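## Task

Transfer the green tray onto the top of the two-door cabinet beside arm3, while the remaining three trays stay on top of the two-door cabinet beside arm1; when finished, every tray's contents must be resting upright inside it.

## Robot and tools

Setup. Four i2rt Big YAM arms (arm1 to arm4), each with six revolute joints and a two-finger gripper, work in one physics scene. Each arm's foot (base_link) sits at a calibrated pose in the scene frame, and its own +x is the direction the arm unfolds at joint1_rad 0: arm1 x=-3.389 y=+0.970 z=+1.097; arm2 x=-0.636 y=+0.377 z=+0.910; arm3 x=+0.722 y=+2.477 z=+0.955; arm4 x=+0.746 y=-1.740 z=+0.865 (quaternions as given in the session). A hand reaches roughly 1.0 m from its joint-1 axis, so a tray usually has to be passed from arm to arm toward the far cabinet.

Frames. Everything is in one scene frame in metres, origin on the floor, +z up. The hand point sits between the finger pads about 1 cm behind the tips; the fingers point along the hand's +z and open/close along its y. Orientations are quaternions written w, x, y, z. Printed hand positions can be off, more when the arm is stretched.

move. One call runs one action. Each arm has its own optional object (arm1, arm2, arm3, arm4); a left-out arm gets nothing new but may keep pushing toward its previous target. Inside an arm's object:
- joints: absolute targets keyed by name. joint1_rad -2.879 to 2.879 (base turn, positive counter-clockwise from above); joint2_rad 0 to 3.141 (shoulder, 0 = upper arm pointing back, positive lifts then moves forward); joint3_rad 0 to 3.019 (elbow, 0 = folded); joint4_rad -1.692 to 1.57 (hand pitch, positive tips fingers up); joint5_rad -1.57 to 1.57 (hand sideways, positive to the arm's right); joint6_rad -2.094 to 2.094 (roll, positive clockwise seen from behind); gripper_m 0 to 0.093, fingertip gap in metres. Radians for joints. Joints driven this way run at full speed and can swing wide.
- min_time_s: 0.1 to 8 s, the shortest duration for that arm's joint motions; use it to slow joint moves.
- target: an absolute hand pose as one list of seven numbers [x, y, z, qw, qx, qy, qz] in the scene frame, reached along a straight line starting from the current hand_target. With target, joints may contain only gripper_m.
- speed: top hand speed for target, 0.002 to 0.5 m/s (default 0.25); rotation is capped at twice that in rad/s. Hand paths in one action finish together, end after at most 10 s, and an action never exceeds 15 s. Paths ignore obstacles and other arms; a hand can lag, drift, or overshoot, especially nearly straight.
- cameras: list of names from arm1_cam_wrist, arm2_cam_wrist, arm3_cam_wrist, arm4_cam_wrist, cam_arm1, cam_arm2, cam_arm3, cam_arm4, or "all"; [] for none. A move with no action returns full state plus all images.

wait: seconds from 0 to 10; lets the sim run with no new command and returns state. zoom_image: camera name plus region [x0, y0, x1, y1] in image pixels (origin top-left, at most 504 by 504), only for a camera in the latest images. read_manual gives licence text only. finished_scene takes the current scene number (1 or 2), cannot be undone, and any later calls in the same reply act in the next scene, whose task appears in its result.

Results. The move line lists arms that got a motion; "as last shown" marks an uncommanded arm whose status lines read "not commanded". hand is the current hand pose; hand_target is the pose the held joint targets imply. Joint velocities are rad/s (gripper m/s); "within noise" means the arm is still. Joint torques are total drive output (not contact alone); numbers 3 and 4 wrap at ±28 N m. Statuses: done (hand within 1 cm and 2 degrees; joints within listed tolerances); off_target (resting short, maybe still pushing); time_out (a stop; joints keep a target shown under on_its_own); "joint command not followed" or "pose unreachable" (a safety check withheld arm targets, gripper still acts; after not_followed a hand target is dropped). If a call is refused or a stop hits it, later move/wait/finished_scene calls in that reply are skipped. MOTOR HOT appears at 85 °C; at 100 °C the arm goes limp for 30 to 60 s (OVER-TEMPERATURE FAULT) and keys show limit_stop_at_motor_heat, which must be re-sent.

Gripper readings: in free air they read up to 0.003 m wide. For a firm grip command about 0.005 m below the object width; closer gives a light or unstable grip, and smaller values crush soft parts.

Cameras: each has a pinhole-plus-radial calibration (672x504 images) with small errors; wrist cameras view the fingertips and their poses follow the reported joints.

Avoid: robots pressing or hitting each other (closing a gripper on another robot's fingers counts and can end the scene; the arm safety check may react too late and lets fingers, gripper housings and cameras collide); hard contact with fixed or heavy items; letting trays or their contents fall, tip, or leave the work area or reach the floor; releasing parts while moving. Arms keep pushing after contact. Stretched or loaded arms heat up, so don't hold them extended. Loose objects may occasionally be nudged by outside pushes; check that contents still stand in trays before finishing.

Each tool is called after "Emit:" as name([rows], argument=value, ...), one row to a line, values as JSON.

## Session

Emit:
move()

Scene clock: 0.00 s.
Joint torques (N m): no reading
Heat: arm1: hottest gripper 24 °C; arm2: hottest joint1_rad 25 °C; arm3: hottest joint1_rad 26 °C; arm4: hottest joint1_rad 26 °C.
Joint velocities: within noise
arm1.joint_positions: joint1_rad=+0.692 joint2_rad=+0.648 joint3_rad=+1.429 joint4_rad=-1.398 joint5_rad=-0.136 joint6_rad=-0.701 gripper_m=+0.09396
arm1.joint_status: not commanded
arm1.hand: x=-3.5788 y=+0.8356 z=+1.6371 quat_wxyz=(+0.034, +0.700, +0.543, -0.463) (m; scene frame)
arm1.hand_target: x=-3.5770 y=+0.8369 z=+1.6464 quat_wxyz=(+0.033, +0.696, +0.540, -0.472) (m; scene frame)
arm1.hand_status: not commanded
arm2.joint_positions: joint1_rad=+0.046 joint2_rad=+0.608 joint3_rad=+1.378 joint4_rad=-1.614 joint5_rad=+0.231 joint6_rad=+0.021 gripper_m=+0.09396
arm2.joint_status: not commanded
arm2.hand: x=-0.8192 y=+0.4117 z=+1.3976 quat_wxyz=(-0.095, +0.928, -0.033, -0.359) (m; scene frame)
arm2.hand_target: x=-0.8179 y=+0.4118 z=+1.4085 quat_wxyz=(-0.094, +0.923, -0.034, -0.372) (m; scene frame)
arm2.hand_status: not commanded
arm3.joint_positions: joint1_rad=+0.827 joint2_rad=+0.635 joint3_rad=+1.493 joint4_rad=-1.192 joint5_rad=+0.128 joint6_rad=+0.670 gripper_m=+0.09396
arm3.joint_status: not commanded
arm3.hand: x=+0.7771 y=+2.7101 z=+1.5737 quat_wxyz=(-0.349, +0.256, -0.771, -0.466) (m; scene frame)
arm3.hand_target: x=+0.7762 y=+2.7061 z=+1.5858 quat_wxyz=(-0.354, +0.253, -0.764, -0.477) (m; scene frame)
arm3.hand_status: not commanded
arm4.joint_positions: joint1_rad=-0.546 joint2_rad=+0.615 joint3_rad=+1.544 joint4_rad=-1.256 joint5_rad=-0.261 joint6_rad=-0.380 gripper_m=+0.09396
arm4.joint_status: not commanded
arm4.hand: x=+0.8807 y=-1.9065 z=+1.4980 quat_wxyz=(-0.502, -0.207, -0.782, +0.305) (m; scene frame)
arm4.hand_target: x=+0.8787 y=-1.9030 z=+1.5070 quat_wxyz=(-0.508, -0.204, -0.777, +0.311) (m; scene frame)
arm4.hand_status: not commanded
pictures: arm1_cam_wrist, arm2_cam_wrist, arm3_cam_wrist, arm4_cam_wrist, cam_arm1, cam_arm2, cam_arm3, cam_arm4
camera_calibration:
arm1_cam_wrist: T_world_to_cam=[[-0.78865, 0.40523, 0.4624, -3.91809], [0.23878, 0.8949, -0.37701, 0.76132], [-0.56658, -0.18692, -0.80253, -0.4688]] pos_world=[-3.5374, 0.81881, 1.72254]
arm2_cam_wrist: T_world_to_cam=[[0.12606, 0.97314, 0.19266, -0.57357], [0.9503, -0.06272, -0.30497, 1.26797], [-0.28469, 0.22152, -0.93267, 1.06741]] pos_world=[-0.82876, 0.40123, 1.49274]
arm3_cam_wrist: T_world_to_cam=[[0.72173, -0.43423, -0.53902, 1.46427], [-0.69214, -0.44541, -0.56794, 2.67635], [0.00653, 0.78298, -0.62202, -1.05378]] pos_world=[0.80249, 2.65298, 1.6538]
arm4_cam_wrist: T_world_to_cam=[[-0.63116, -0.72385, 0.2787, -1.24344], [-0.64834, 0.2951, -0.70183, 2.22436], [0.42578, -0.62366, -0.65556, -0.49122]] pos_world=[0.86649, -1.86282, 1.58565]

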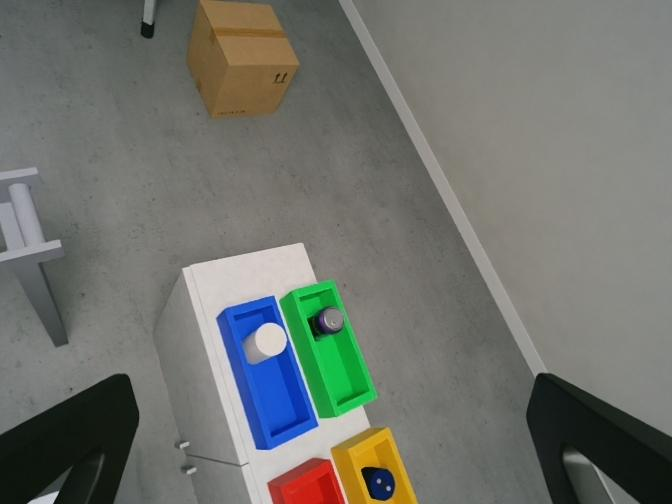

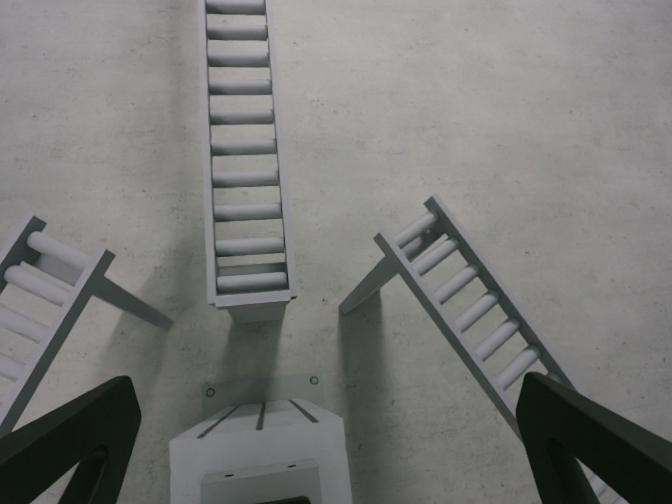

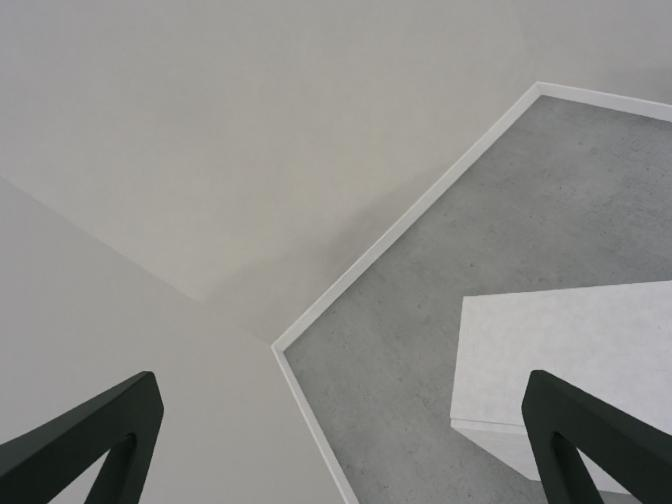

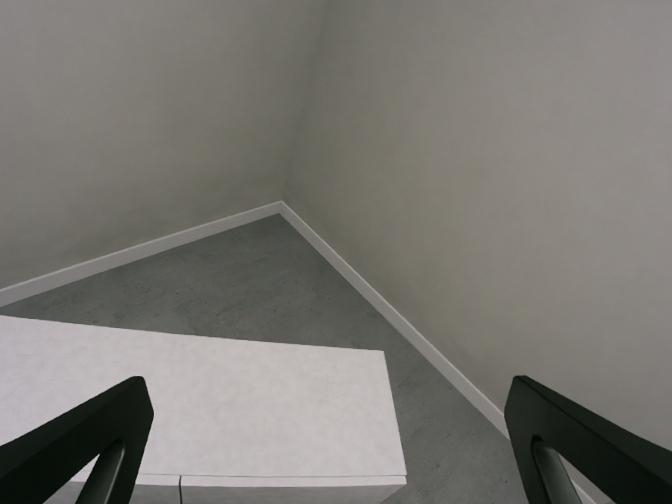

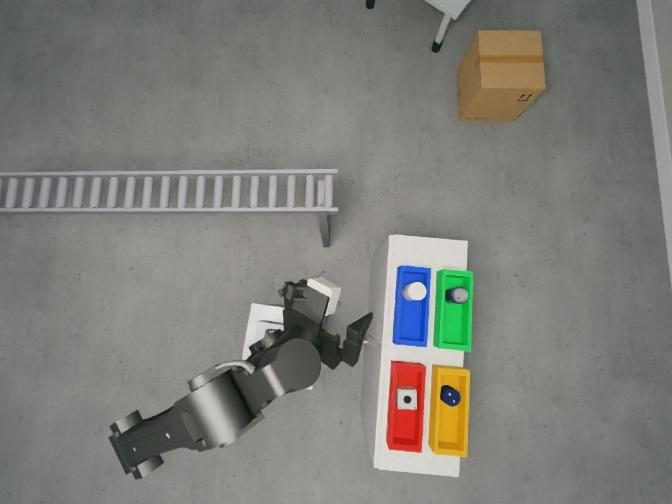

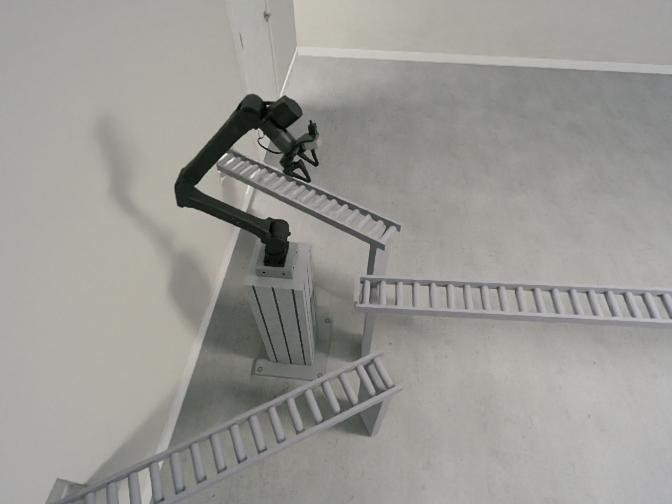

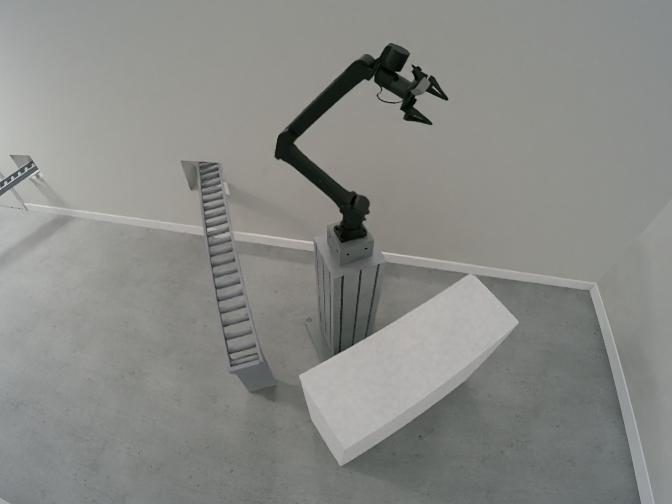

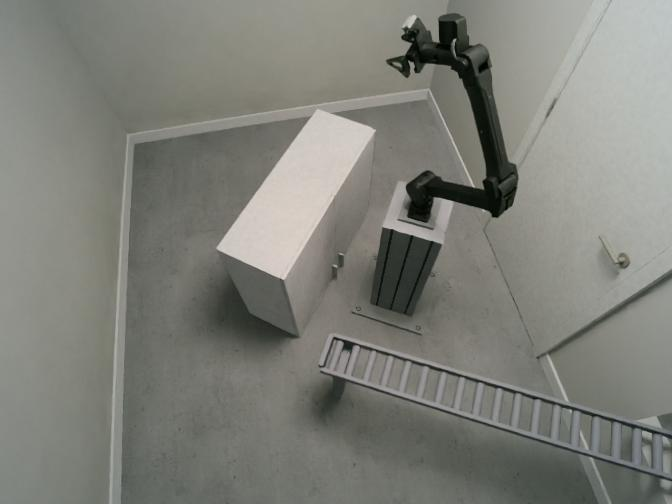

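Emit:
zoom_image(camera="cam_arm1", region=[370, 250, 490, 370])

Emit:
zoom_image(camera="arm1_cam_wrist", region=[200, 250, 420, 470])

Emit:
zoom_image(camera="cam_arm2", region=[300, 270, 440, 410])

Emit:
zoom_image(camera="arm2_cam_wrist", region=[180, 180, 560, 460])

Scaled by 4.200 from the camera's image (finer frame: 960x720).

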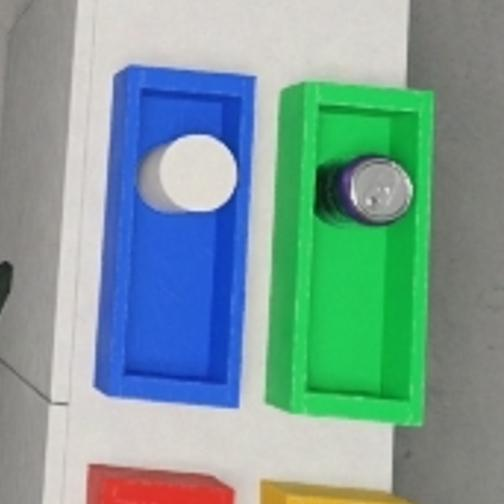

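Scaled by 2.291 from the camera's image (finer frame: 960x720).

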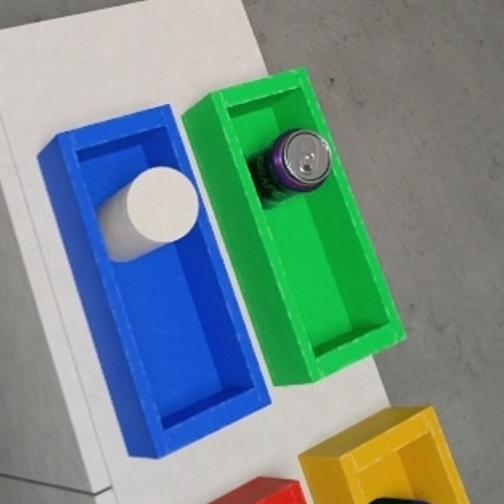

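Scaled by 3.600 from the camera's image (finer frame: 960x720).

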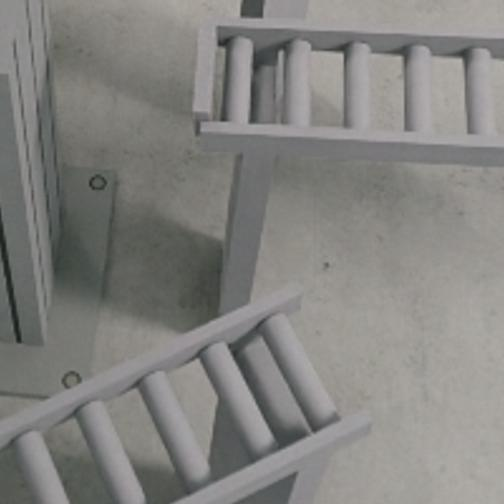

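Scaled by 1.326 from the camera's image (finer frame: 960x720).

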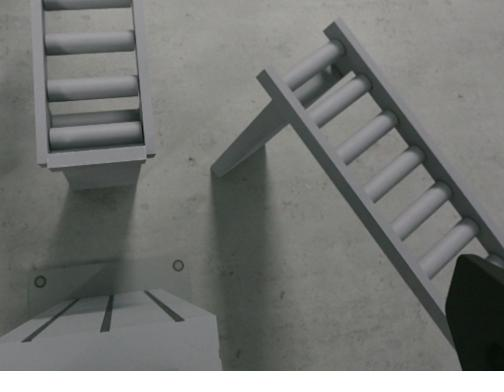

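Emit:
move(arm1={"target":[-4.08,0.86,0.95,0,0.679,-0.734,0],"speed":0.4}, arm2={"target":[-1.08,0.45,1.1,0,1,0,0],"speed":0.3}, cameras=["arm1_cam_wrist","cam_arm1"])

Scene clock: 8.23 s.
Joint torques (N m): arm1=[-0.73 -17.08 11.29 -0.34 -0.08 0.02] | arm2=[-0.85 -10.75 12.29 0.32 -0.08 -0.18] | arm3=[0.85 2.26 9.96 2.52 0.11 -0.11] | arm4=[-0.73 2.84 8.81 2 -0.04 0.13]
Heat: arm1: hottest gripper 24 °C; arm2: hottest joint1_rad 25 °C; arm3: hottest joint1_rad 26 °C; arm4: hottest joint1_rad 26 °C.
move: arm1 off_target; arm2 off_target
Joint velocities: within noise
arm1.joint_positions: joint1_rad=+0.307 joint2_rad=+2.489 joint3_rad=+1.953 joint4_rad=-1.028 joint5_rad=+0.019 joint6_rad=+1.801 gripper_m=+0.09397
arm1.joint_status: not commanded
arm1.hand: x=-4.0718 y=+0.8541 z=+0.9563 quat_wxyz=(+0.000, +0.686, -0.728, -0.001)
arm1.hand_target: x=-4.0797 y=+0.8602 z=+0.9502 quat_wxyz=(+0.001, +0.679, -0.734, +0.000)
arm1.hand_status: off_target (0.012 m and 1.1 deg from the pose sent, 0.851 m and 171.2 deg at the start)
arm2.joint_positions: joint1_rad=-0.143 joint2_rad=+1.531 joint3_rad=+1.278 joint4_rad=-1.376 joint5_rad=+0.008 joint6_rad=-0.149 gripper_m=+0.09396
arm2.joint_status: not commanded
arm2.hand: x=-1.0592 y=+0.4436 z=+1.0813 quat_wxyz=(+0.002, +1.000, +0.000, +0.026)
arm2.hand_target: x=-1.0788 y=+0.4498 z=+1.1003 quat_wxyz=(+0.000, +1.000, +0.000, +0.000)
arm2.hand_status: off_target (0.029 m and 2.9 deg from the pose sent, 0.398 m and 43.8 deg at the start)
arm3, arm4: as last shown
arm1_cam_wrist: T_world_to_cam=[[0.99867, -0.05133, 0.00362, 4.10671], [-0.04808, -0.90578, 0.42101, 0.2126], [-0.01833, -0.42063, -0.90705, 1.24098]] pos_world=[-4.0683, 0.92534, 1.02126]

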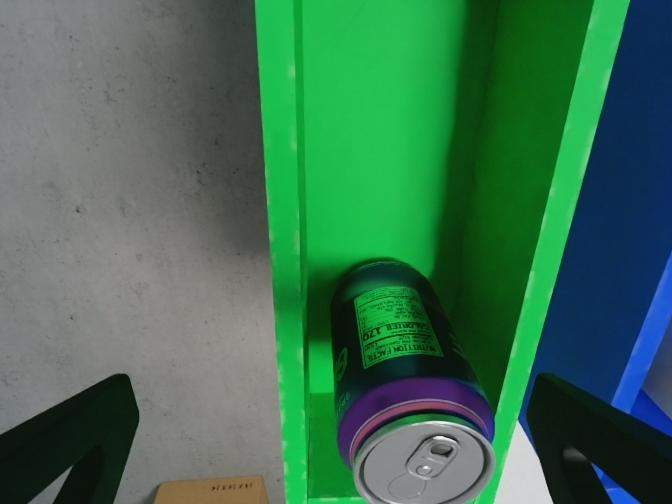

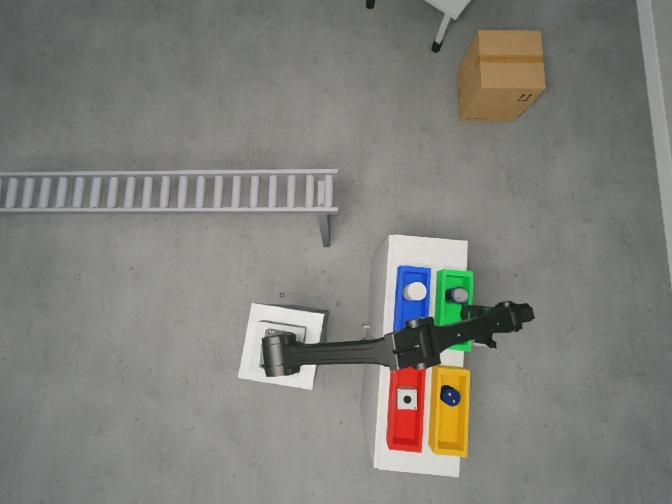

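Emit:
move(arm1={"target":[-4.103,0.876,0.86,0,0.679,-0.734,0],"speed":0.2,"joints":{"gripper_m":0.065}}, cameras=["arm1_cam_wrist"])

Scene clock: 10.87 s.
Joint torques (N m): arm1=[-0.67 -18.43 10.95 -0.35 -0.08 -0.14] | arm2=[-0.85 -10.81 12.29 0.31 -0.08 -0.19] | arm3=[0.97 2.32 9.99 2.5 0.13 -0.11] | arm4=[-0.73 2.78 8.81 2 -0.05 0.13]
Heat: arm1: hottest gripper 24 °C; arm2: hottest joint1_rad 25 °C; arm3: hottest joint1_rad 26 °C; arm4: hottest joint1_rad 26 °C.
move: arm1 off_target
Joint velocities: within noise
arm1.joint_positions: joint1_rad=+0.278 joint2_rad=+2.716 joint3_rad=+2.138 joint4_rad=-0.995 joint5_rad=+0.019 joint6_rad=+1.786 gripper_m=+0.06508
arm1.joint_status: all done
arm1.hand: x=-4.0943 y=+0.8696 z=+0.8613 quat_wxyz=(-0.004, +0.681, -0.733, +0.001)
arm1.hand_target: x=-4.1026 y=+0.8760 z=+0.8602 quat_wxyz=(+0.000, +0.679, -0.734, +0.000)
arm1.hand_status: off_target (0.011 m and 0.5 deg from the pose sent, 0.104 m and 1.1 deg at the start)
arm2, arm3, arm4: as last shown
arm1_cam_wrist: T_world_to_cam=[[0.99782, -0.0649, 0.01159, 4.13182], [-0.06377, -0.90559, 0.41933, 0.20265], [-0.01672, -0.41915, -0.90776, 1.16684]] pos_world=[-4.0904, 0.94075, 0.92636]

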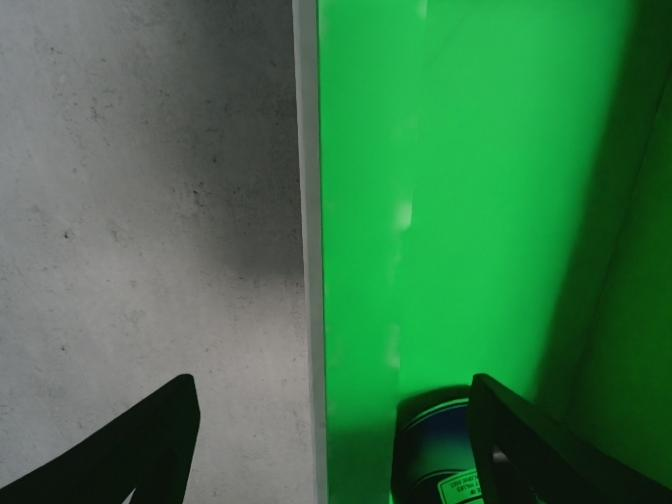

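Emit:
move(arm1={"target":[-4.099,0.876,0.822,0,0.679,-0.734,0],"speed":0.15}, cameras=["arm1_cam_wrist"])

Emit:
move(arm1={"joints":{"gripper_m":0.006}}, cameras=["arm1_cam_wrist"])

Scene clock: 12.77 s.
Joint torques (N m): arm1=[-0.67 -18.32 10.71 0.4 -0.05 -0.14] | arm2=[-0.85 -10.75 12.27 0.31 -0.08 -0.18] | arm3=[0.91 2.26 9.98 2.5 0.12 -0.11] | arm4=[-0.73 2.78 8.81 2 -0.04 0.13]
Heat: arm1: hottest gripper 24 °C; arm2: hottest joint2_rad 26 °C; arm3: hottest joint1_rad 26 °C; arm4: hottest joint1_rad 26 °C.
move: arm1 off_target
Joint velocities: within noise
arm1.joint_positions: joint1_rad=+0.278 joint2_rad=+2.776 joint3_rad=+2.160 joint4_rad=-0.970 joint5_rad=+0.019 joint6_rad=+1.785 gripper_m=+0.06508
arm1.joint_status: not commanded
arm1.hand: x=-4.0878 y=+0.8699 z=+0.8268 quat_wxyz=(-0.009, +0.681, -0.732, +0.005)
arm1.hand_target: x=-4.0984 y=+0.8760 z=+0.8223 quat_wxyz=(+0.000, +0.679, -0.734, +0.000)
arm1.hand_status: off_target (0.014 m and 1.2 deg from the pose sent, 0.040 m and 0.5 deg at the start)
arm2, arm3, arm4: as last shown
arm1_cam_wrist: T_world_to_cam=[[0.99763, -0.06431, 0.02432, 4.11397], [-0.06859, -0.90624, 0.41716, 0.20044], [-0.00479, -0.41784, -0.90851, 1.18405]] pos_world=[-4.08482, 0.94095, 0.89205]

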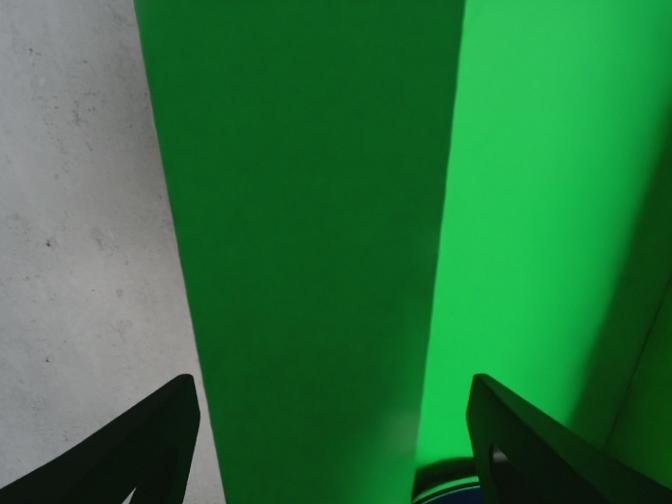

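Scene clock: 13.53 s.
Joint torques (N m): arm1=[-0.67 -18.43 10.65 0.24 -0.05 -0.11] | arm2=[-0.91 -10.75 12.29 0.31 -0.07 -0.18] | arm3=[0.91 2.37 10.02 2.51 0.13 -0.11] | arm4=[-0.73 2.78 8.83 2 -0.04 0.13]
Heat: arm1: hottest gripper 24 °C; arm2: hottest joint2_rad 26 °C; arm3: hottest joint1_rad 26 °C; arm4: hottest joint1_rad 26 °C.
move: arm1 off_target
Joint velocities: within noise
arm1.joint_positions: joint1_rad=+0.278 joint2_rad=+2.776 joint3_rad=+2.161 joint4_rad=-0.966 joint5_rad=+0.019 joint6_rad=+1.783 gripper_m=+0.01248
arm1.joint_status: gripper_m off_target (ended at +0.01251, target +0.00600)
arm1.hand: x=-4.0892 y=+0.8697 z=+0.8270 quat_wxyz=(-0.007, +0.682, -0.731, +0.003)
arm1.hand_target: x=-4.0984 y=+0.8760 z=+0.8222 quat_wxyz=(+0.000, +0.679, -0.734, +0.000)
arm1.hand_status: not commanded
arm2, arm3, arm4: as last shown
arm1_cam_wrist: T_world_to_cam=[[0.9979, -0.06175, 0.01943, 4.1182], [-0.06421, -0.90609, 0.41818, 0.21696], [-0.00822, -0.41855, -0.90816, 1.17039]] pos_world=[-4.08602, 0.94075, 0.89215]

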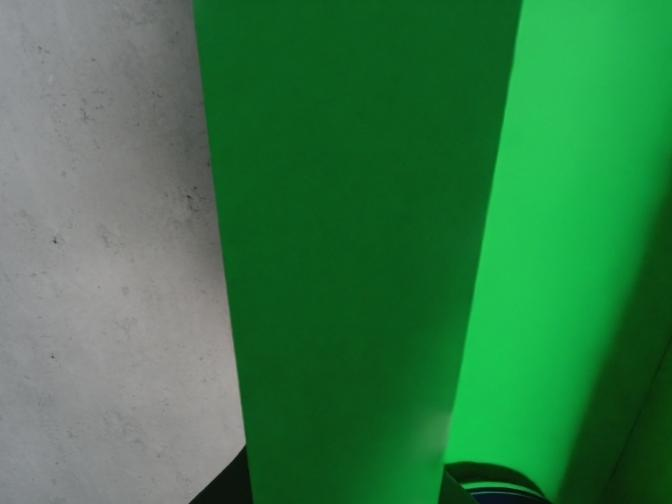

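Emit:
move(arm1={"target":[-4.08,0.876,1.07,0,0.681,-0.732,0],"speed":0.2}, cameras=["arm1_cam_wrist","cam_arm1"])

Emit:
zoom_image(camera="cam_arm1", region=[370, 230, 570, 390])

Scene clock: 16.27 s.
Joint torques (N m): arm1=[0.03 -22.3 9.66 -0.76 -0.37 -0.08] | arm2=[-0.85 -10.75 12.27 0.31 -0.07 -0.18] | arm3=[0.97 2.32 9.98 2.48 0.13 -0.11] | arm4=[-0.73 2.84 8.81 2 -0.04 0.13]
Heat: arm1: hottest gripper 24 °C; arm2: hottest joint2_rad 26 °C; arm3: hottest joint1_rad 26 °C; arm4: hottest joint1_rad 26 °C.
move: arm1 off_target
Joint velocities: within noise
arm1.joint_positions: joint1_rad=+0.278 joint2_rad=+2.393 joint3_rad=+1.995 joint4_rad=-1.207 joint5_rad=+0.027 joint6_rad=+1.783 gripper_m=+0.01248
arm1.joint_status: not commanded
arm1.hand: x=-4.0712 y=+0.8772 z=+1.0356 quat_wxyz=(-0.019, +0.682, -0.731, +0.007)
arm1.hand_target: x=-4.0795 y=+0.8760 z=+1.0694 quat_wxyz=(+0.000, +0.681, -0.732, +0.000)
arm1.hand_status: off_target (0.036 m and 2.3 deg from the pose sent, 0.243 m and 0.9 deg at the start)
arm2, arm3, arm4: as last shown
arm1_cam_wrist: T_world_to_cam=[[0.99721, -0.06223, 0.0413, 4.07155], [-0.07366, -0.9109, 0.406, 0.11598], [0.01235, -0.40791, -0.91294, 1.44247]] pos_world=[-4.06945, 0.94743, 1.10165]

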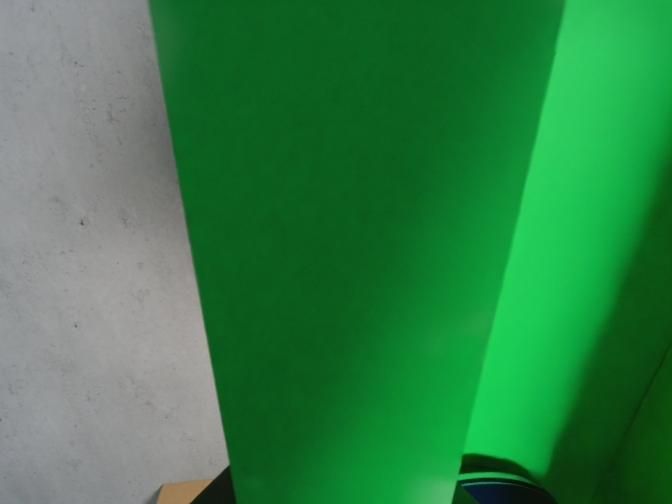

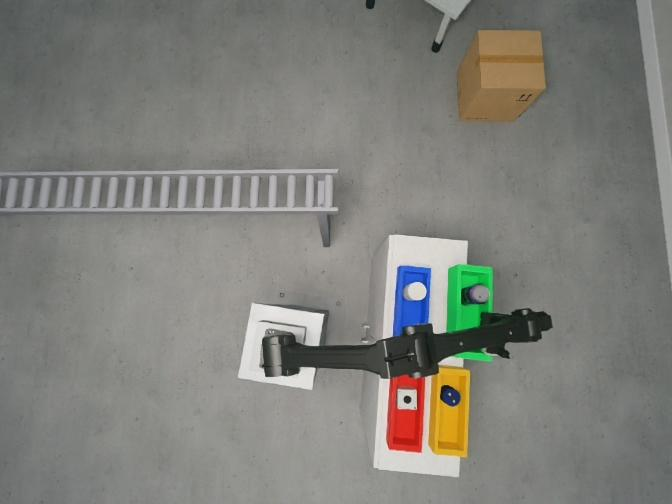

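Scaled by 2.520 from the camera's image (finer frame: 960x720).

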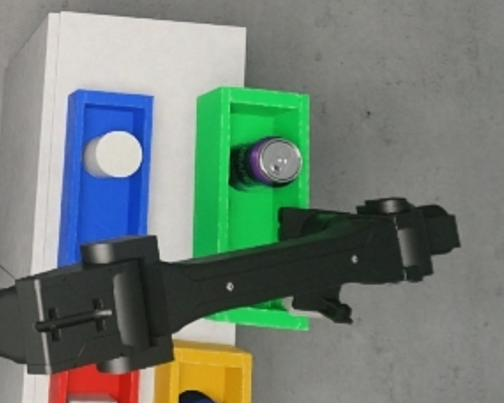

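Emit:
move(arm1={"joints":{"joint1_rad":1.88},"min_time_s":3})

Emit:
move(arm1={"target":[-3.37,0.295,0.98,0.02,1,0,0],"speed":0.2}, cameras=["arm1_cam_wrist","cam_arm1"])

Emit:
zoom_image(camera="cam_arm1", region=[220, 130, 370, 250])

Scene clock: 20.50 s.
Joint torques (N m): arm1=[-0.85 -22.3 9.81 -0.72 -0.35 -0.08] | arm2=[-0.85 -10.81 12.29 0.29 -0.08 -0.18] | arm3=[0.91 2.32 9.98 2.52 0.13 -0.12] | arm4=[-0.73 2.78 8.81 2 -0.04 0.13]
Heat: arm1: hottest gripper 24 °C; arm2: hottest joint2_rad 26 °C; arm3: hottest joint1_rad 26 °C; arm4: hottest joint1_rad 26 °C.
move: arm1 done
Joint velocities: within noise
arm1.joint_positions: joint1_rad=+1.889 joint2_rad=+2.393 joint3_rad=+1.995 joint4_rad=-1.207 joint5_rad=+0.027 joint6_rad=+1.783 gripper_m=+0.01248
arm1.joint_status: all done
arm1.hand: x=-3.2684 y=+0.2907 z=+1.0508 quat_wxyz=(-0.006, +1.000, -0.015, -0.012)
arm1.hand_target: x=-3.2716 y=+0.2823 z=+1.0848 quat_wxyz=(+0.012, +1.000, -0.019, -0.003)
arm1.hand_status: not commanded
arm2, arm3, arm4: as last shown
pictures: none

Scene clock: 22.17 s.
Joint torques (N m): arm1=[-0.26 -19.49 8.95 0.21 -0.48 -0.16] | arm2=[-0.85 -10.81 12.29 0.29 -0.08 -0.18] | arm3=[0.67 2.32 9.98 2.52 0.13 -0.12] | arm4=[-0.73 2.78 8.81 2 -0.04 0.13]
Heat: arm1: hottest gripper 24 °C; arm2: hottest joint2_rad 26 °C; arm3: hottest joint1_rad 26 °C; arm4: hottest joint1_rad 26 °C.
move: arm1 off_target
Joint velocities: within noise
arm1.joint_positions: joint1_rad=+1.735 joint2_rad=+2.431 joint3_rad=+1.809 joint4_rad=-0.959 joint5_rad=+0.022 joint6_rad=+1.608 gripper_m=+0.01248
arm1.joint_status: not commanded
arm1.hand: x=-3.3731 y=+0.3073 z=+0.9624 quat_wxyz=(+0.003, +1.000, -0.004, -0.007)
arm1.hand_target: x=-3.3699 y=+0.2953 z=+0.9801 quat_wxyz=(+0.020, +1.000, +0.000, +0.000)
arm1.hand_status: off_target (0.022 m and 2.2 deg from the pose sent, 0.124 m and 3.8 deg at the start)
arm2, arm3, arm4: as last shown
arm1_cam_wrist: T_world_to_cam=[[0.00047, 1, 0.00002, -0.30576], [0.91192, -0.00044, 0.41036, 2.7185], [0.41036, -0.00017, -0.91192, 2.35079]] pos_world=[-3.44359, 0.30736, 1.02817]

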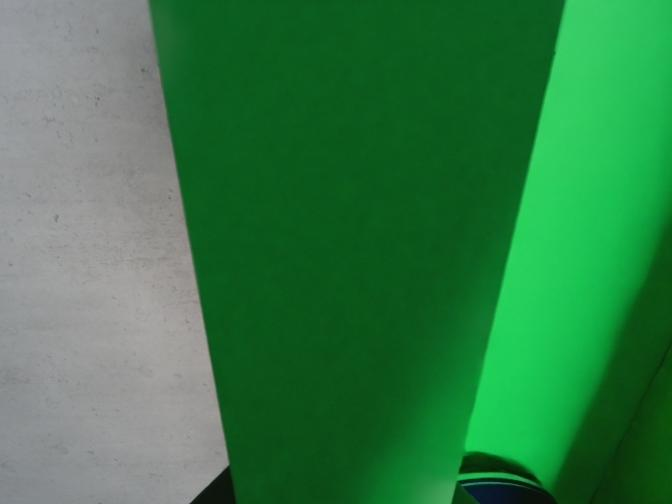

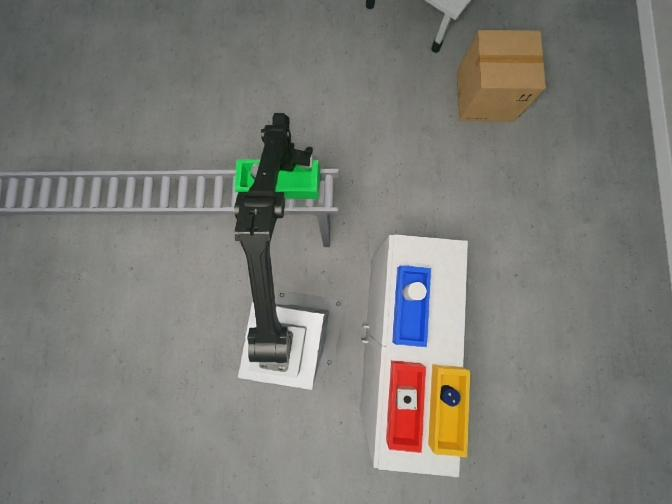

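Scaled by 3.360 from the camera's image (finer frame: 960x720).

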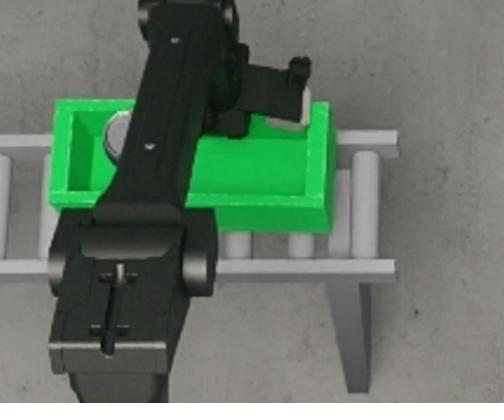

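Emit:
move(arm1={"target":[-3.37,0.30,0.92,0.02,1,0,0],"speed":0.15}, cameras=["cam_arm1"])

Emit:
zoom_image(camera="cam_arm1", region=[230, 150, 350, 230])

Scene clock: 23.50 s.
Joint torques (N m): arm1=[-0.09 -17.67 7.84 0.62 -0.85 -0.14] | arm2=[-0.85 -10.81 12.29 0.31 -0.08 -0.18] | arm3=[0.97 2.37 10 2.52 0.12 -0.11] | arm4=[-0.79 2.84 8.81 2 -0.04 0.13]
Heat: arm1: hottest gripper 24 °C; arm2: hottest joint2_rad 26 °C; arm3: hottest joint3_rad 27 °C; arm4: hottest joint1_rad 26 °C.
move: arm1 done
Joint velocities: within noise
arm1.joint_positions: joint1_rad=+1.736 joint2_rad=+2.488 joint3_rad=+1.808 joint4_rad=-0.869 joint5_rad=+0.032 joint6_rad=+1.605 gripper_m=+0.01248
arm1.joint_status: not commanded
arm1.hand: x=-3.3736 y=+0.3016 z=+0.9258 quat_wxyz=(+0.019, +1.000, -0.003, -0.012)
arm1.hand_target: x=-3.3702 y=+0.3000 z=+0.9202 quat_wxyz=(+0.020, +1.000, +0.000, +0.000)
arm1.hand_status: done (0.007 m and 1.4 deg from the pose sent, 0.043 m and 2.2 deg at the start)
arm2: as last shown
arm3.joint_positions: joint1_rad=+0.827 joint2_rad=+0.635 joint3_rad=+1.493 joint4_rad=-1.192 joint5_rad=+0.128 joint6_rad=+0.670 gripper_m=+0.09396
arm3.joint_status: not commanded
arm3.hand: x=+0.7771 y=+2.7101 z=+1.5737 quat_wxyz=(-0.349, +0.256, -0.771, -0.466)
arm3.hand_target: x=+0.7762 y=+2.7061 z=+1.5858 quat_wxyz=(-0.354, +0.253, -0.764, -0.477)
arm3.hand_status: not commanded
arm4.joint_positions: joint1_rad=-0.546 joint2_rad=+0.615 joint3_rad=+1.544 joint4_rad=-1.256 joint5_rad=-0.261 joint6_rad=-0.380 gripper_m=+0.09396
arm4.joint_status: not commanded
arm4.hand: x=+0.8807 y=-1.9065 z=+1.4980 quat_wxyz=(-0.502, -0.207, -0.782, +0.305)
arm4.hand_target: x=+0.8787 y=-1.9030 z=+1.5070 quat_wxyz=(-0.508, -0.204, -0.777, +0.311)
arm4.hand_status: not commanded

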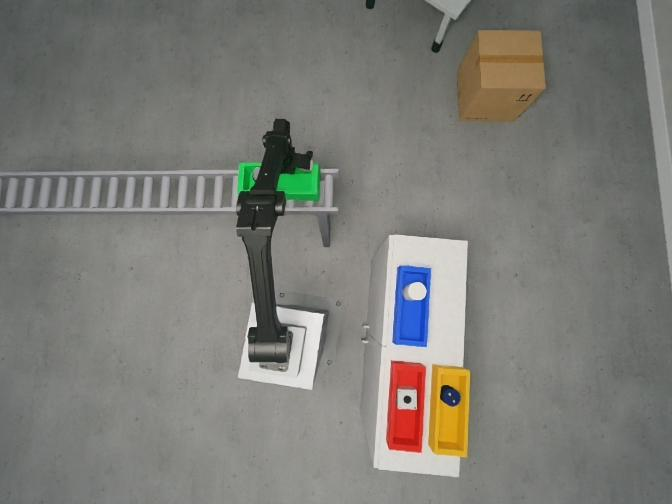

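Scaled by 4.200 from the camera's image (finer frame: 960x720).

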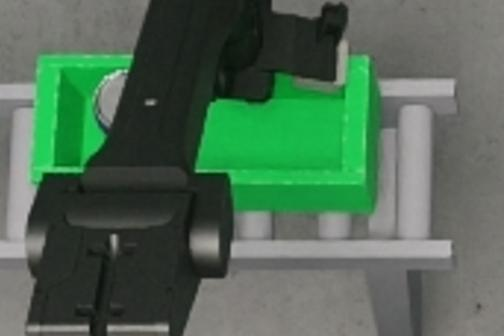

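Emit:
move(arm1={"target":[-3.37,0.303,0.97,0.02,1,0,0],"speed":0.2})

Emit:
move(arm1={"target":[-3.37,0.306,0.91,0.02,1,0,0],"speed":0.15}, cameras=["cam_arm1"])

Emit:
zoom_image(camera="cam_arm1", region=[230, 150, 350, 230])

Scene clock: 25.23 s.
Joint torques (N m): arm1=[-0.03 -21.71 8.06 -0.81 -0.49 -0.12] | arm2=[-0.85 -10.75 12.29 0.29 -0.08 -0.18] | arm3=[0.97 2.37 9.98 2.55 0.13 -0.12] | arm4=[-0.73 2.78 8.81 2 -0.04 0.13]
Heat: arm1: hottest joint3_rad 24 °C; arm2: hottest joint2_rad 26 °C; arm3: hottest joint3_rad 27 °C; arm4: hottest joint1_rad 26 °C.
move: arm1 off_target
Joint velocities: within noise
arm1.joint_positions: joint1_rad=+1.736 joint2_rad=+2.460 joint3_rad=+1.774 joint4_rad=-0.904 joint5_rad=+0.022 joint6_rad=+1.604 gripper_m=+0.01248
arm1.joint_status: not commanded
arm1.hand: x=-3.3725 y=+0.3180 z=+0.9337 quat_wxyz=(-0.001, +1.000, -0.002, -0.008)
arm1.hand_target: x=-3.3702 y=+0.3035 z=+0.9692 quat_wxyz=(+0.020, +1.000, +0.000, +0.000)
arm1.hand_status: off_target (0.039 m and 2.6 deg from the pose sent, 0.045 m and 1.4 deg at the start)
arm2.joint_positions: joint1_rad=-0.143 joint2_rad=+1.531 joint3_rad=+1.278 joint4_rad=-1.376 joint5_rad=+0.008 joint6_rad=-0.149 gripper_m=+0.09396
arm2.joint_status: not commanded
arm2.hand: x=-1.0592 y=+0.4436 z=+1.0813 quat_wxyz=(+0.002, +1.000, +0.000, +0.026)
arm2.hand_target: x=-1.0788 y=+0.4498 z=+1.1003 quat_wxyz=(+0.000, +1.000, +0.000, +0.000)
arm2.hand_status: not commanded
arm3, arm4: as last shown
pictures: none

Scene clock: 26.33 s.
Joint torques (N m): arm1=[-0.09 -18.32 8.35 0.36 -0.68 -0.08] | arm2=[-0.85 -10.75 12.29 0.31 -0.07 -0.18] | arm3=[0.79 2.26 9.98 2.51 0.11 -0.12] | arm4=[-0.73 2.84 8.83 2 -0.04 0.13]
Heat: arm1: hottest joint3_rad 24 °C; arm2: hottest joint3_rad 27 °C; arm3: hottest joint3_rad 27 °C; arm4: hottest joint1_rad 26 °C.
move: arm1 done
Joint velocities: within noise
arm1.joint_positions: joint1_rad=+1.736 joint2_rad=+2.504 joint3_rad=+1.774 joint4_rad=-0.836 joint5_rad=+0.027 joint6_rad=+1.600 gripper_m=+0.01248
arm1.joint_status: not commanded
arm1.hand: x=-3.3730 y=+0.3148 z=+0.9056 quat_wxyz=(+0.011, +1.000, +0.000, -0.010)
arm1.hand_target: x=-3.3701 y=+0.3062 z=+0.9101 quat_wxyz=(+0.020, +1.000, +0.000, +0.000)
arm1.hand_status: done (0.010 m and 1.5 deg from the pose sent, 0.027 m and 2.6 deg at the start)
arm2, arm3, arm4: as last shown

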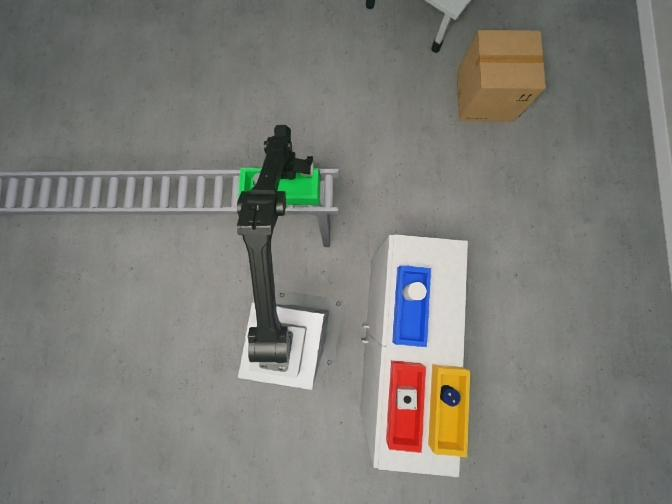

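Scaled by 4.200 from the camera's image (finer frame: 960x720).

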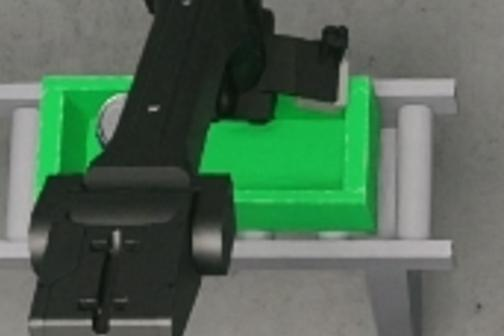

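Emit:
move(arm1={"target":[-3.37,0.304,0.895,0.016,1,0,0],"speed":0.1}, cameras=["cam_arm1"])

Emit:
zoom_image(camera="cam_arm1", region=[230, 150, 350, 230])

Scene clock: 27.63 s.
Joint torques (N m): arm1=[-0.09 -15.91 10.44 0.39 -0.7 -0.11] | arm2=[-0.91 -10.75 12.29 0.31 -0.08 -0.18] | arm3=[0.85 2.2 9.96 2.54 0.14 -0.12] | arm4=[-0.67 2.73 8.83 2 -0.05 0.13]
Heat: arm1: hottest gripper 25 °C; arm2: hottest joint3_rad 27 °C; arm3: hottest joint3_rad 27 °C; arm4: hottest joint1_rad 26 °C.
move: arm1 off_target
Joint velocities: within noise
arm1.joint_positions: joint1_rad=+1.736 joint2_rad=+2.507 joint3_rad=+1.776 joint4_rad=-0.834 joint5_rad=+0.028 joint6_rad=+1.601 gripper_m=+0.01248
arm1.joint_status: not commanded
arm1.hand: x=-3.3731 y=+0.3144 z=+0.9045 quat_wxyz=(+0.011, +1.000, -0.001, -0.010)
arm1.hand_target: x=-3.3702 y=+0.3046 z=+0.8954 quat_wxyz=(+0.016, +1.000, +0.000, +0.000)
arm1.hand_status: off_target (0.014 m and 1.3 deg from the pose sent, 0.015 m and 1.3 deg at the start)
arm2, arm3, arm4: as last shown

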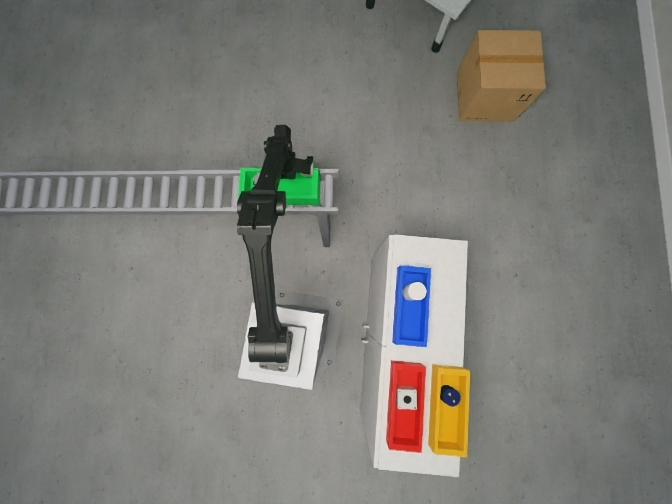

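Scaled by 4.200 from the camera's image (finer frame: 960x720).

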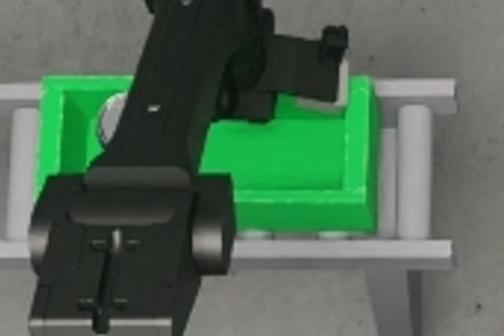

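Emit:
move(arm1={"target":[-3.37,0.302,0.91,0.012,1,0,0],"speed":0.1})

Emit:
move(arm1={"target":[-3.37,0.302,1.1,0.012,1,0,0],"speed":0.4,"joints":{"gripper_m":0.05}}, cameras=["cam_arm1","arm1_cam_wrist"])

Emit:
zoom_image(camera="cam_arm1", region=[180, 130, 350, 250])

Scene clock: 29.07 s.
Joint torques (N m): arm1=[-0.09 -17.44 10.92 -0.65 -0.71 -0.1] | arm2=[-0.85 -10.75 12.29 0.31 -0.07 -0.19] | arm3=[0.79 2.2 9.99 2.55 0.13 -0.11] | arm4=[-0.67 2.84 8.81 2 -0.04 0.13]
Heat: arm1: hottest gripper 25 °C; arm2: hottest joint3_rad 27 °C; arm3: hottest joint3_rad 27 °C; arm4: hottest joint1_rad 26 °C.
move: arm1 off_target
Joint velocities: within noise
arm1.joint_positions: joint1_rad=+1.736 joint2_rad=+2.507 joint3_rad=+1.782 joint4_rad=-0.848 joint5_rad=+0.028 joint6_rad=+1.602 gripper_m=+0.01248
arm1.joint_status: not commanded
arm1.hand: x=-3.3731 y=+0.3153 z=+0.9057 quat_wxyz=(+0.006, +1.000, -0.001, -0.010)
arm1.hand_target: x=-3.3702 y=+0.3024 z=+0.9103 quat_wxyz=(+0.013, +1.000, +0.000, +0.000)
arm1.hand_status: off_target (0.014 m and 1.3 deg from the pose sent, 0.014 m and 1.1 deg at the start)
arm2, arm3, arm4: as last shown
pictures: none

Scene clock: 30.50 s.
Joint torques (N m): arm1=[0.03 -16.21 11.04 -0.25 -0.07 -0.08] | arm2=[-0.91 -10.81 12.29 0.29 -0.08 -0.18] | arm3=[0.91 2.37 10.02 2.54 0.12 -0.12] | arm4=[-0.73 2.84 8.81 2 -0.04 0.13]
Heat: arm1: hottest joint2_rad 24 °C; arm2: hottest joint3_rad 27 °C; arm3: hottest joint3_rad 27 °C; arm4: hottest joint1_rad 26 °C.
move: arm1 done
Joint velocities: within noise
arm1.joint_positions: joint1_rad=+1.736 joint2_rad=+2.224 joint3_rad=+1.839 joint4_rad=-1.169 joint5_rad=+0.011 joint6_rad=+1.602 gripper_m=+0.04995
arm1.joint_status: all done
arm1.hand: x=-3.3715 y=+0.3064 z=+1.1057 quat_wxyz=(+0.016, +1.000, -0.001, -0.001)
arm1.hand_target: x=-3.3702 y=+0.3021 z=+1.0999 quat_wxyz=(+0.012, +1.000, +0.000, +0.000)
arm1.hand_status: done (0.007 m and 0.5 deg from the pose sent, 0.195 m and 1.3 deg at the start; pose on its path clipped on 5 of 43 steps)
arm2, arm3, arm4: as last shown
pictures: arm1_cam_wrist, cam_arm1
arm1_cam_wrist: T_world_to_cam=[[-0.00663, 0.9996, -0.02755, -0.29813], [0.90714, 0.0176, 0.42046, 2.62545], [0.42078, -0.02221, -0.90689, 2.51718]] pos_world=[-3.4428, 0.30769, 1.17068]

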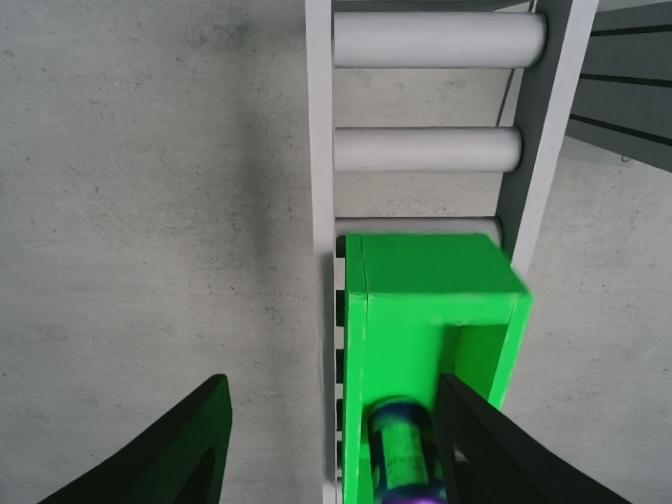

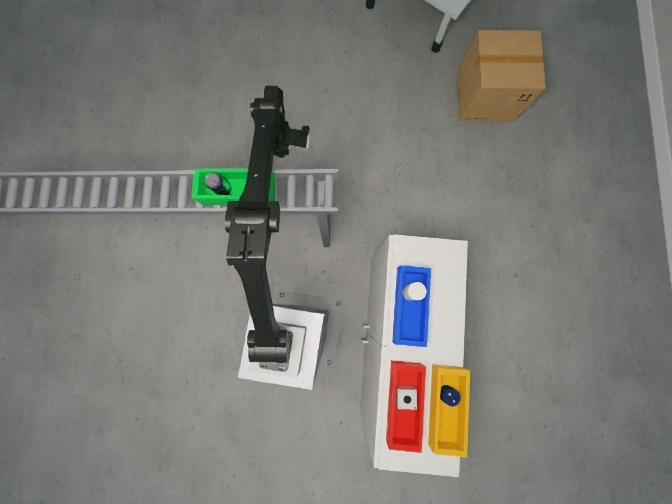

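Scaled by 2.965 from the camera's image (finer frame: 960x720).

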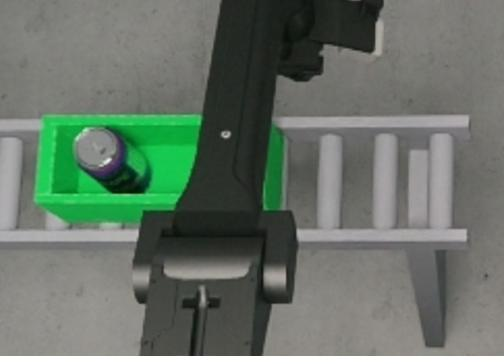

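Emit:
wait(seconds=9.5, cameras=["arm2_cam_wrist","cam_arm2"])

Scene clock: 40.40 s.
Joint torques (N m): arm1=[0.09 -16.09 11.03 -0.25 -0.07 -0.08] | arm2=[-0.85 -10.75 12.29 0.29 -0.07 -0.18] | arm3=[0.85 2.14 10.02 2.5 0.13 -0.12] | arm4=[-0.67 2.84 8.83 2 -0.04 0.13]
Heat: arm1: hottest joint2_rad 24 °C; arm2: hottest joint3_rad 28 °C; arm3: hottest joint3_rad 28 °C; arm4: hottest joint1_rad 26 °C.
Joint velocities: within noise
arm1.joint_positions: joint1_rad=+1.736 joint2_rad=+2.224 joint3_rad=+1.839 joint4_rad=-1.169 joint5_rad=+0.011 joint6_rad=+1.602 gripper_m=+0.04995
arm1.joint_status: all done
arm1.hand: x=-3.3715 y=+0.3064 z=+1.1057 quat_wxyz=(+0.016, +1.000, -0.001, -0.001)
arm1.hand_target: x=-3.3702 y=+0.3021 z=+1.0999 quat_wxyz=(+0.012, +1.000, +0.000, +0.000)
arm1.hand_status: done (0.007 m and 0.5 deg from the pose sent, 0.195 m and 1.3 deg at the start; pose on its path clipped on 5 of 43 steps)
arm2.joint_positions: joint1_rad=-0.143 joint2_rad=+1.531 joint3_rad=+1.278 joint4_rad=-1.376 joint5_rad=+0.008 joint6_rad=-0.149 gripper_m=+0.09396
arm2.joint_status: not commanded
arm2.hand: x=-1.0592 y=+0.4436 z=+1.0813 quat_wxyz=(+0.002, +1.000, +0.000, +0.026)
arm2.hand_target: x=-1.0788 y=+0.4498 z=+1.1003 quat_wxyz=(+0.000, +1.000, +0.000, +0.000)
arm2.hand_status: not commanded
arm3.joint_positions: joint1_rad=+0.827 joint2_rad=+0.635 joint3_rad=+1.493 joint4_rad=-1.192 joint5_rad=+0.128 joint6_rad=+0.670 gripper_m=+0.09396
arm3.joint_status: not commanded
arm3.hand: x=+0.7771 y=+2.7101 z=+1.5737 quat_wxyz=(-0.349, +0.256, -0.771, -0.466)
arm3.hand_target: x=+0.7762 y=+2.7061 z=+1.5858 quat_wxyz=(-0.354, +0.253, -0.764, -0.477)
arm3.hand_status: not commanded
arm4.joint_positions: joint1_rad=-0.546 joint2_rad=+0.615 joint3_rad=+1.544 joint4_rad=-1.256 joint5_rad=-0.261 joint6_rad=-0.380 gripper_m=+0.09396
arm4.joint_status: not commanded
arm4.hand: x=+0.8807 y=-1.9065 z=+1.4980 quat_wxyz=(-0.502, -0.207, -0.782, +0.305)
arm4.hand_target: x=+0.8787 y=-1.9030 z=+1.5070 quat_wxyz=(-0.508, -0.204, -0.777, +0.311)
arm4.hand_status: not commanded
wait: 9.50 s; at rest from the start
arm2_cam_wrist: T_world_to_cam=[[-0.03114, 0.99926, 0.02269, -0.50774], [0.88509, 0.01702, 0.4651, 0.46456], [0.46437, 0.03457, -0.88497, 1.52176]] pos_world=[-1.13365, 0.44684, 1.14216]

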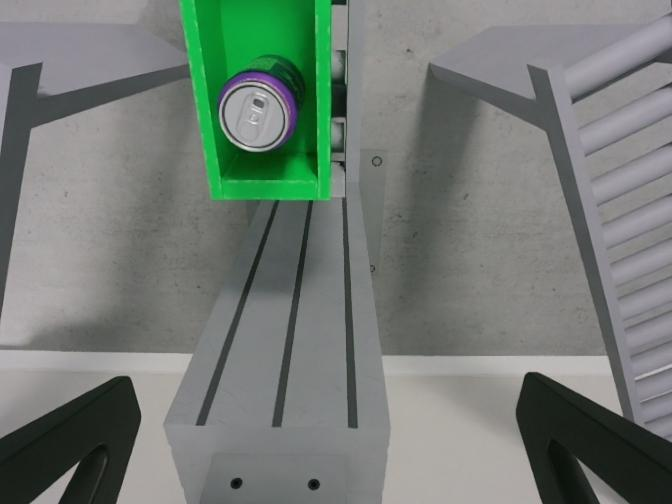

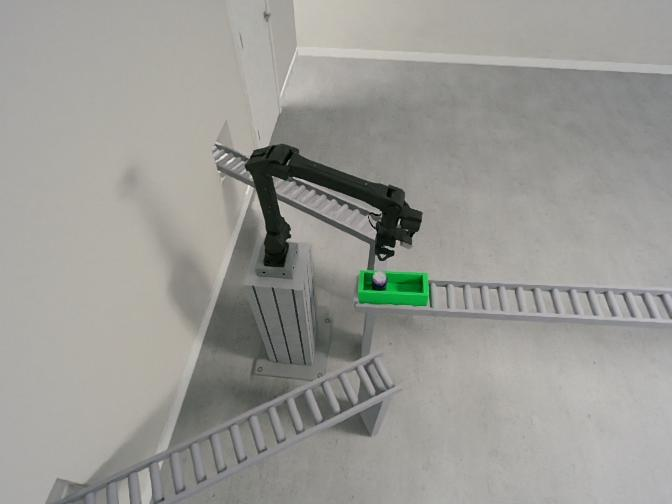

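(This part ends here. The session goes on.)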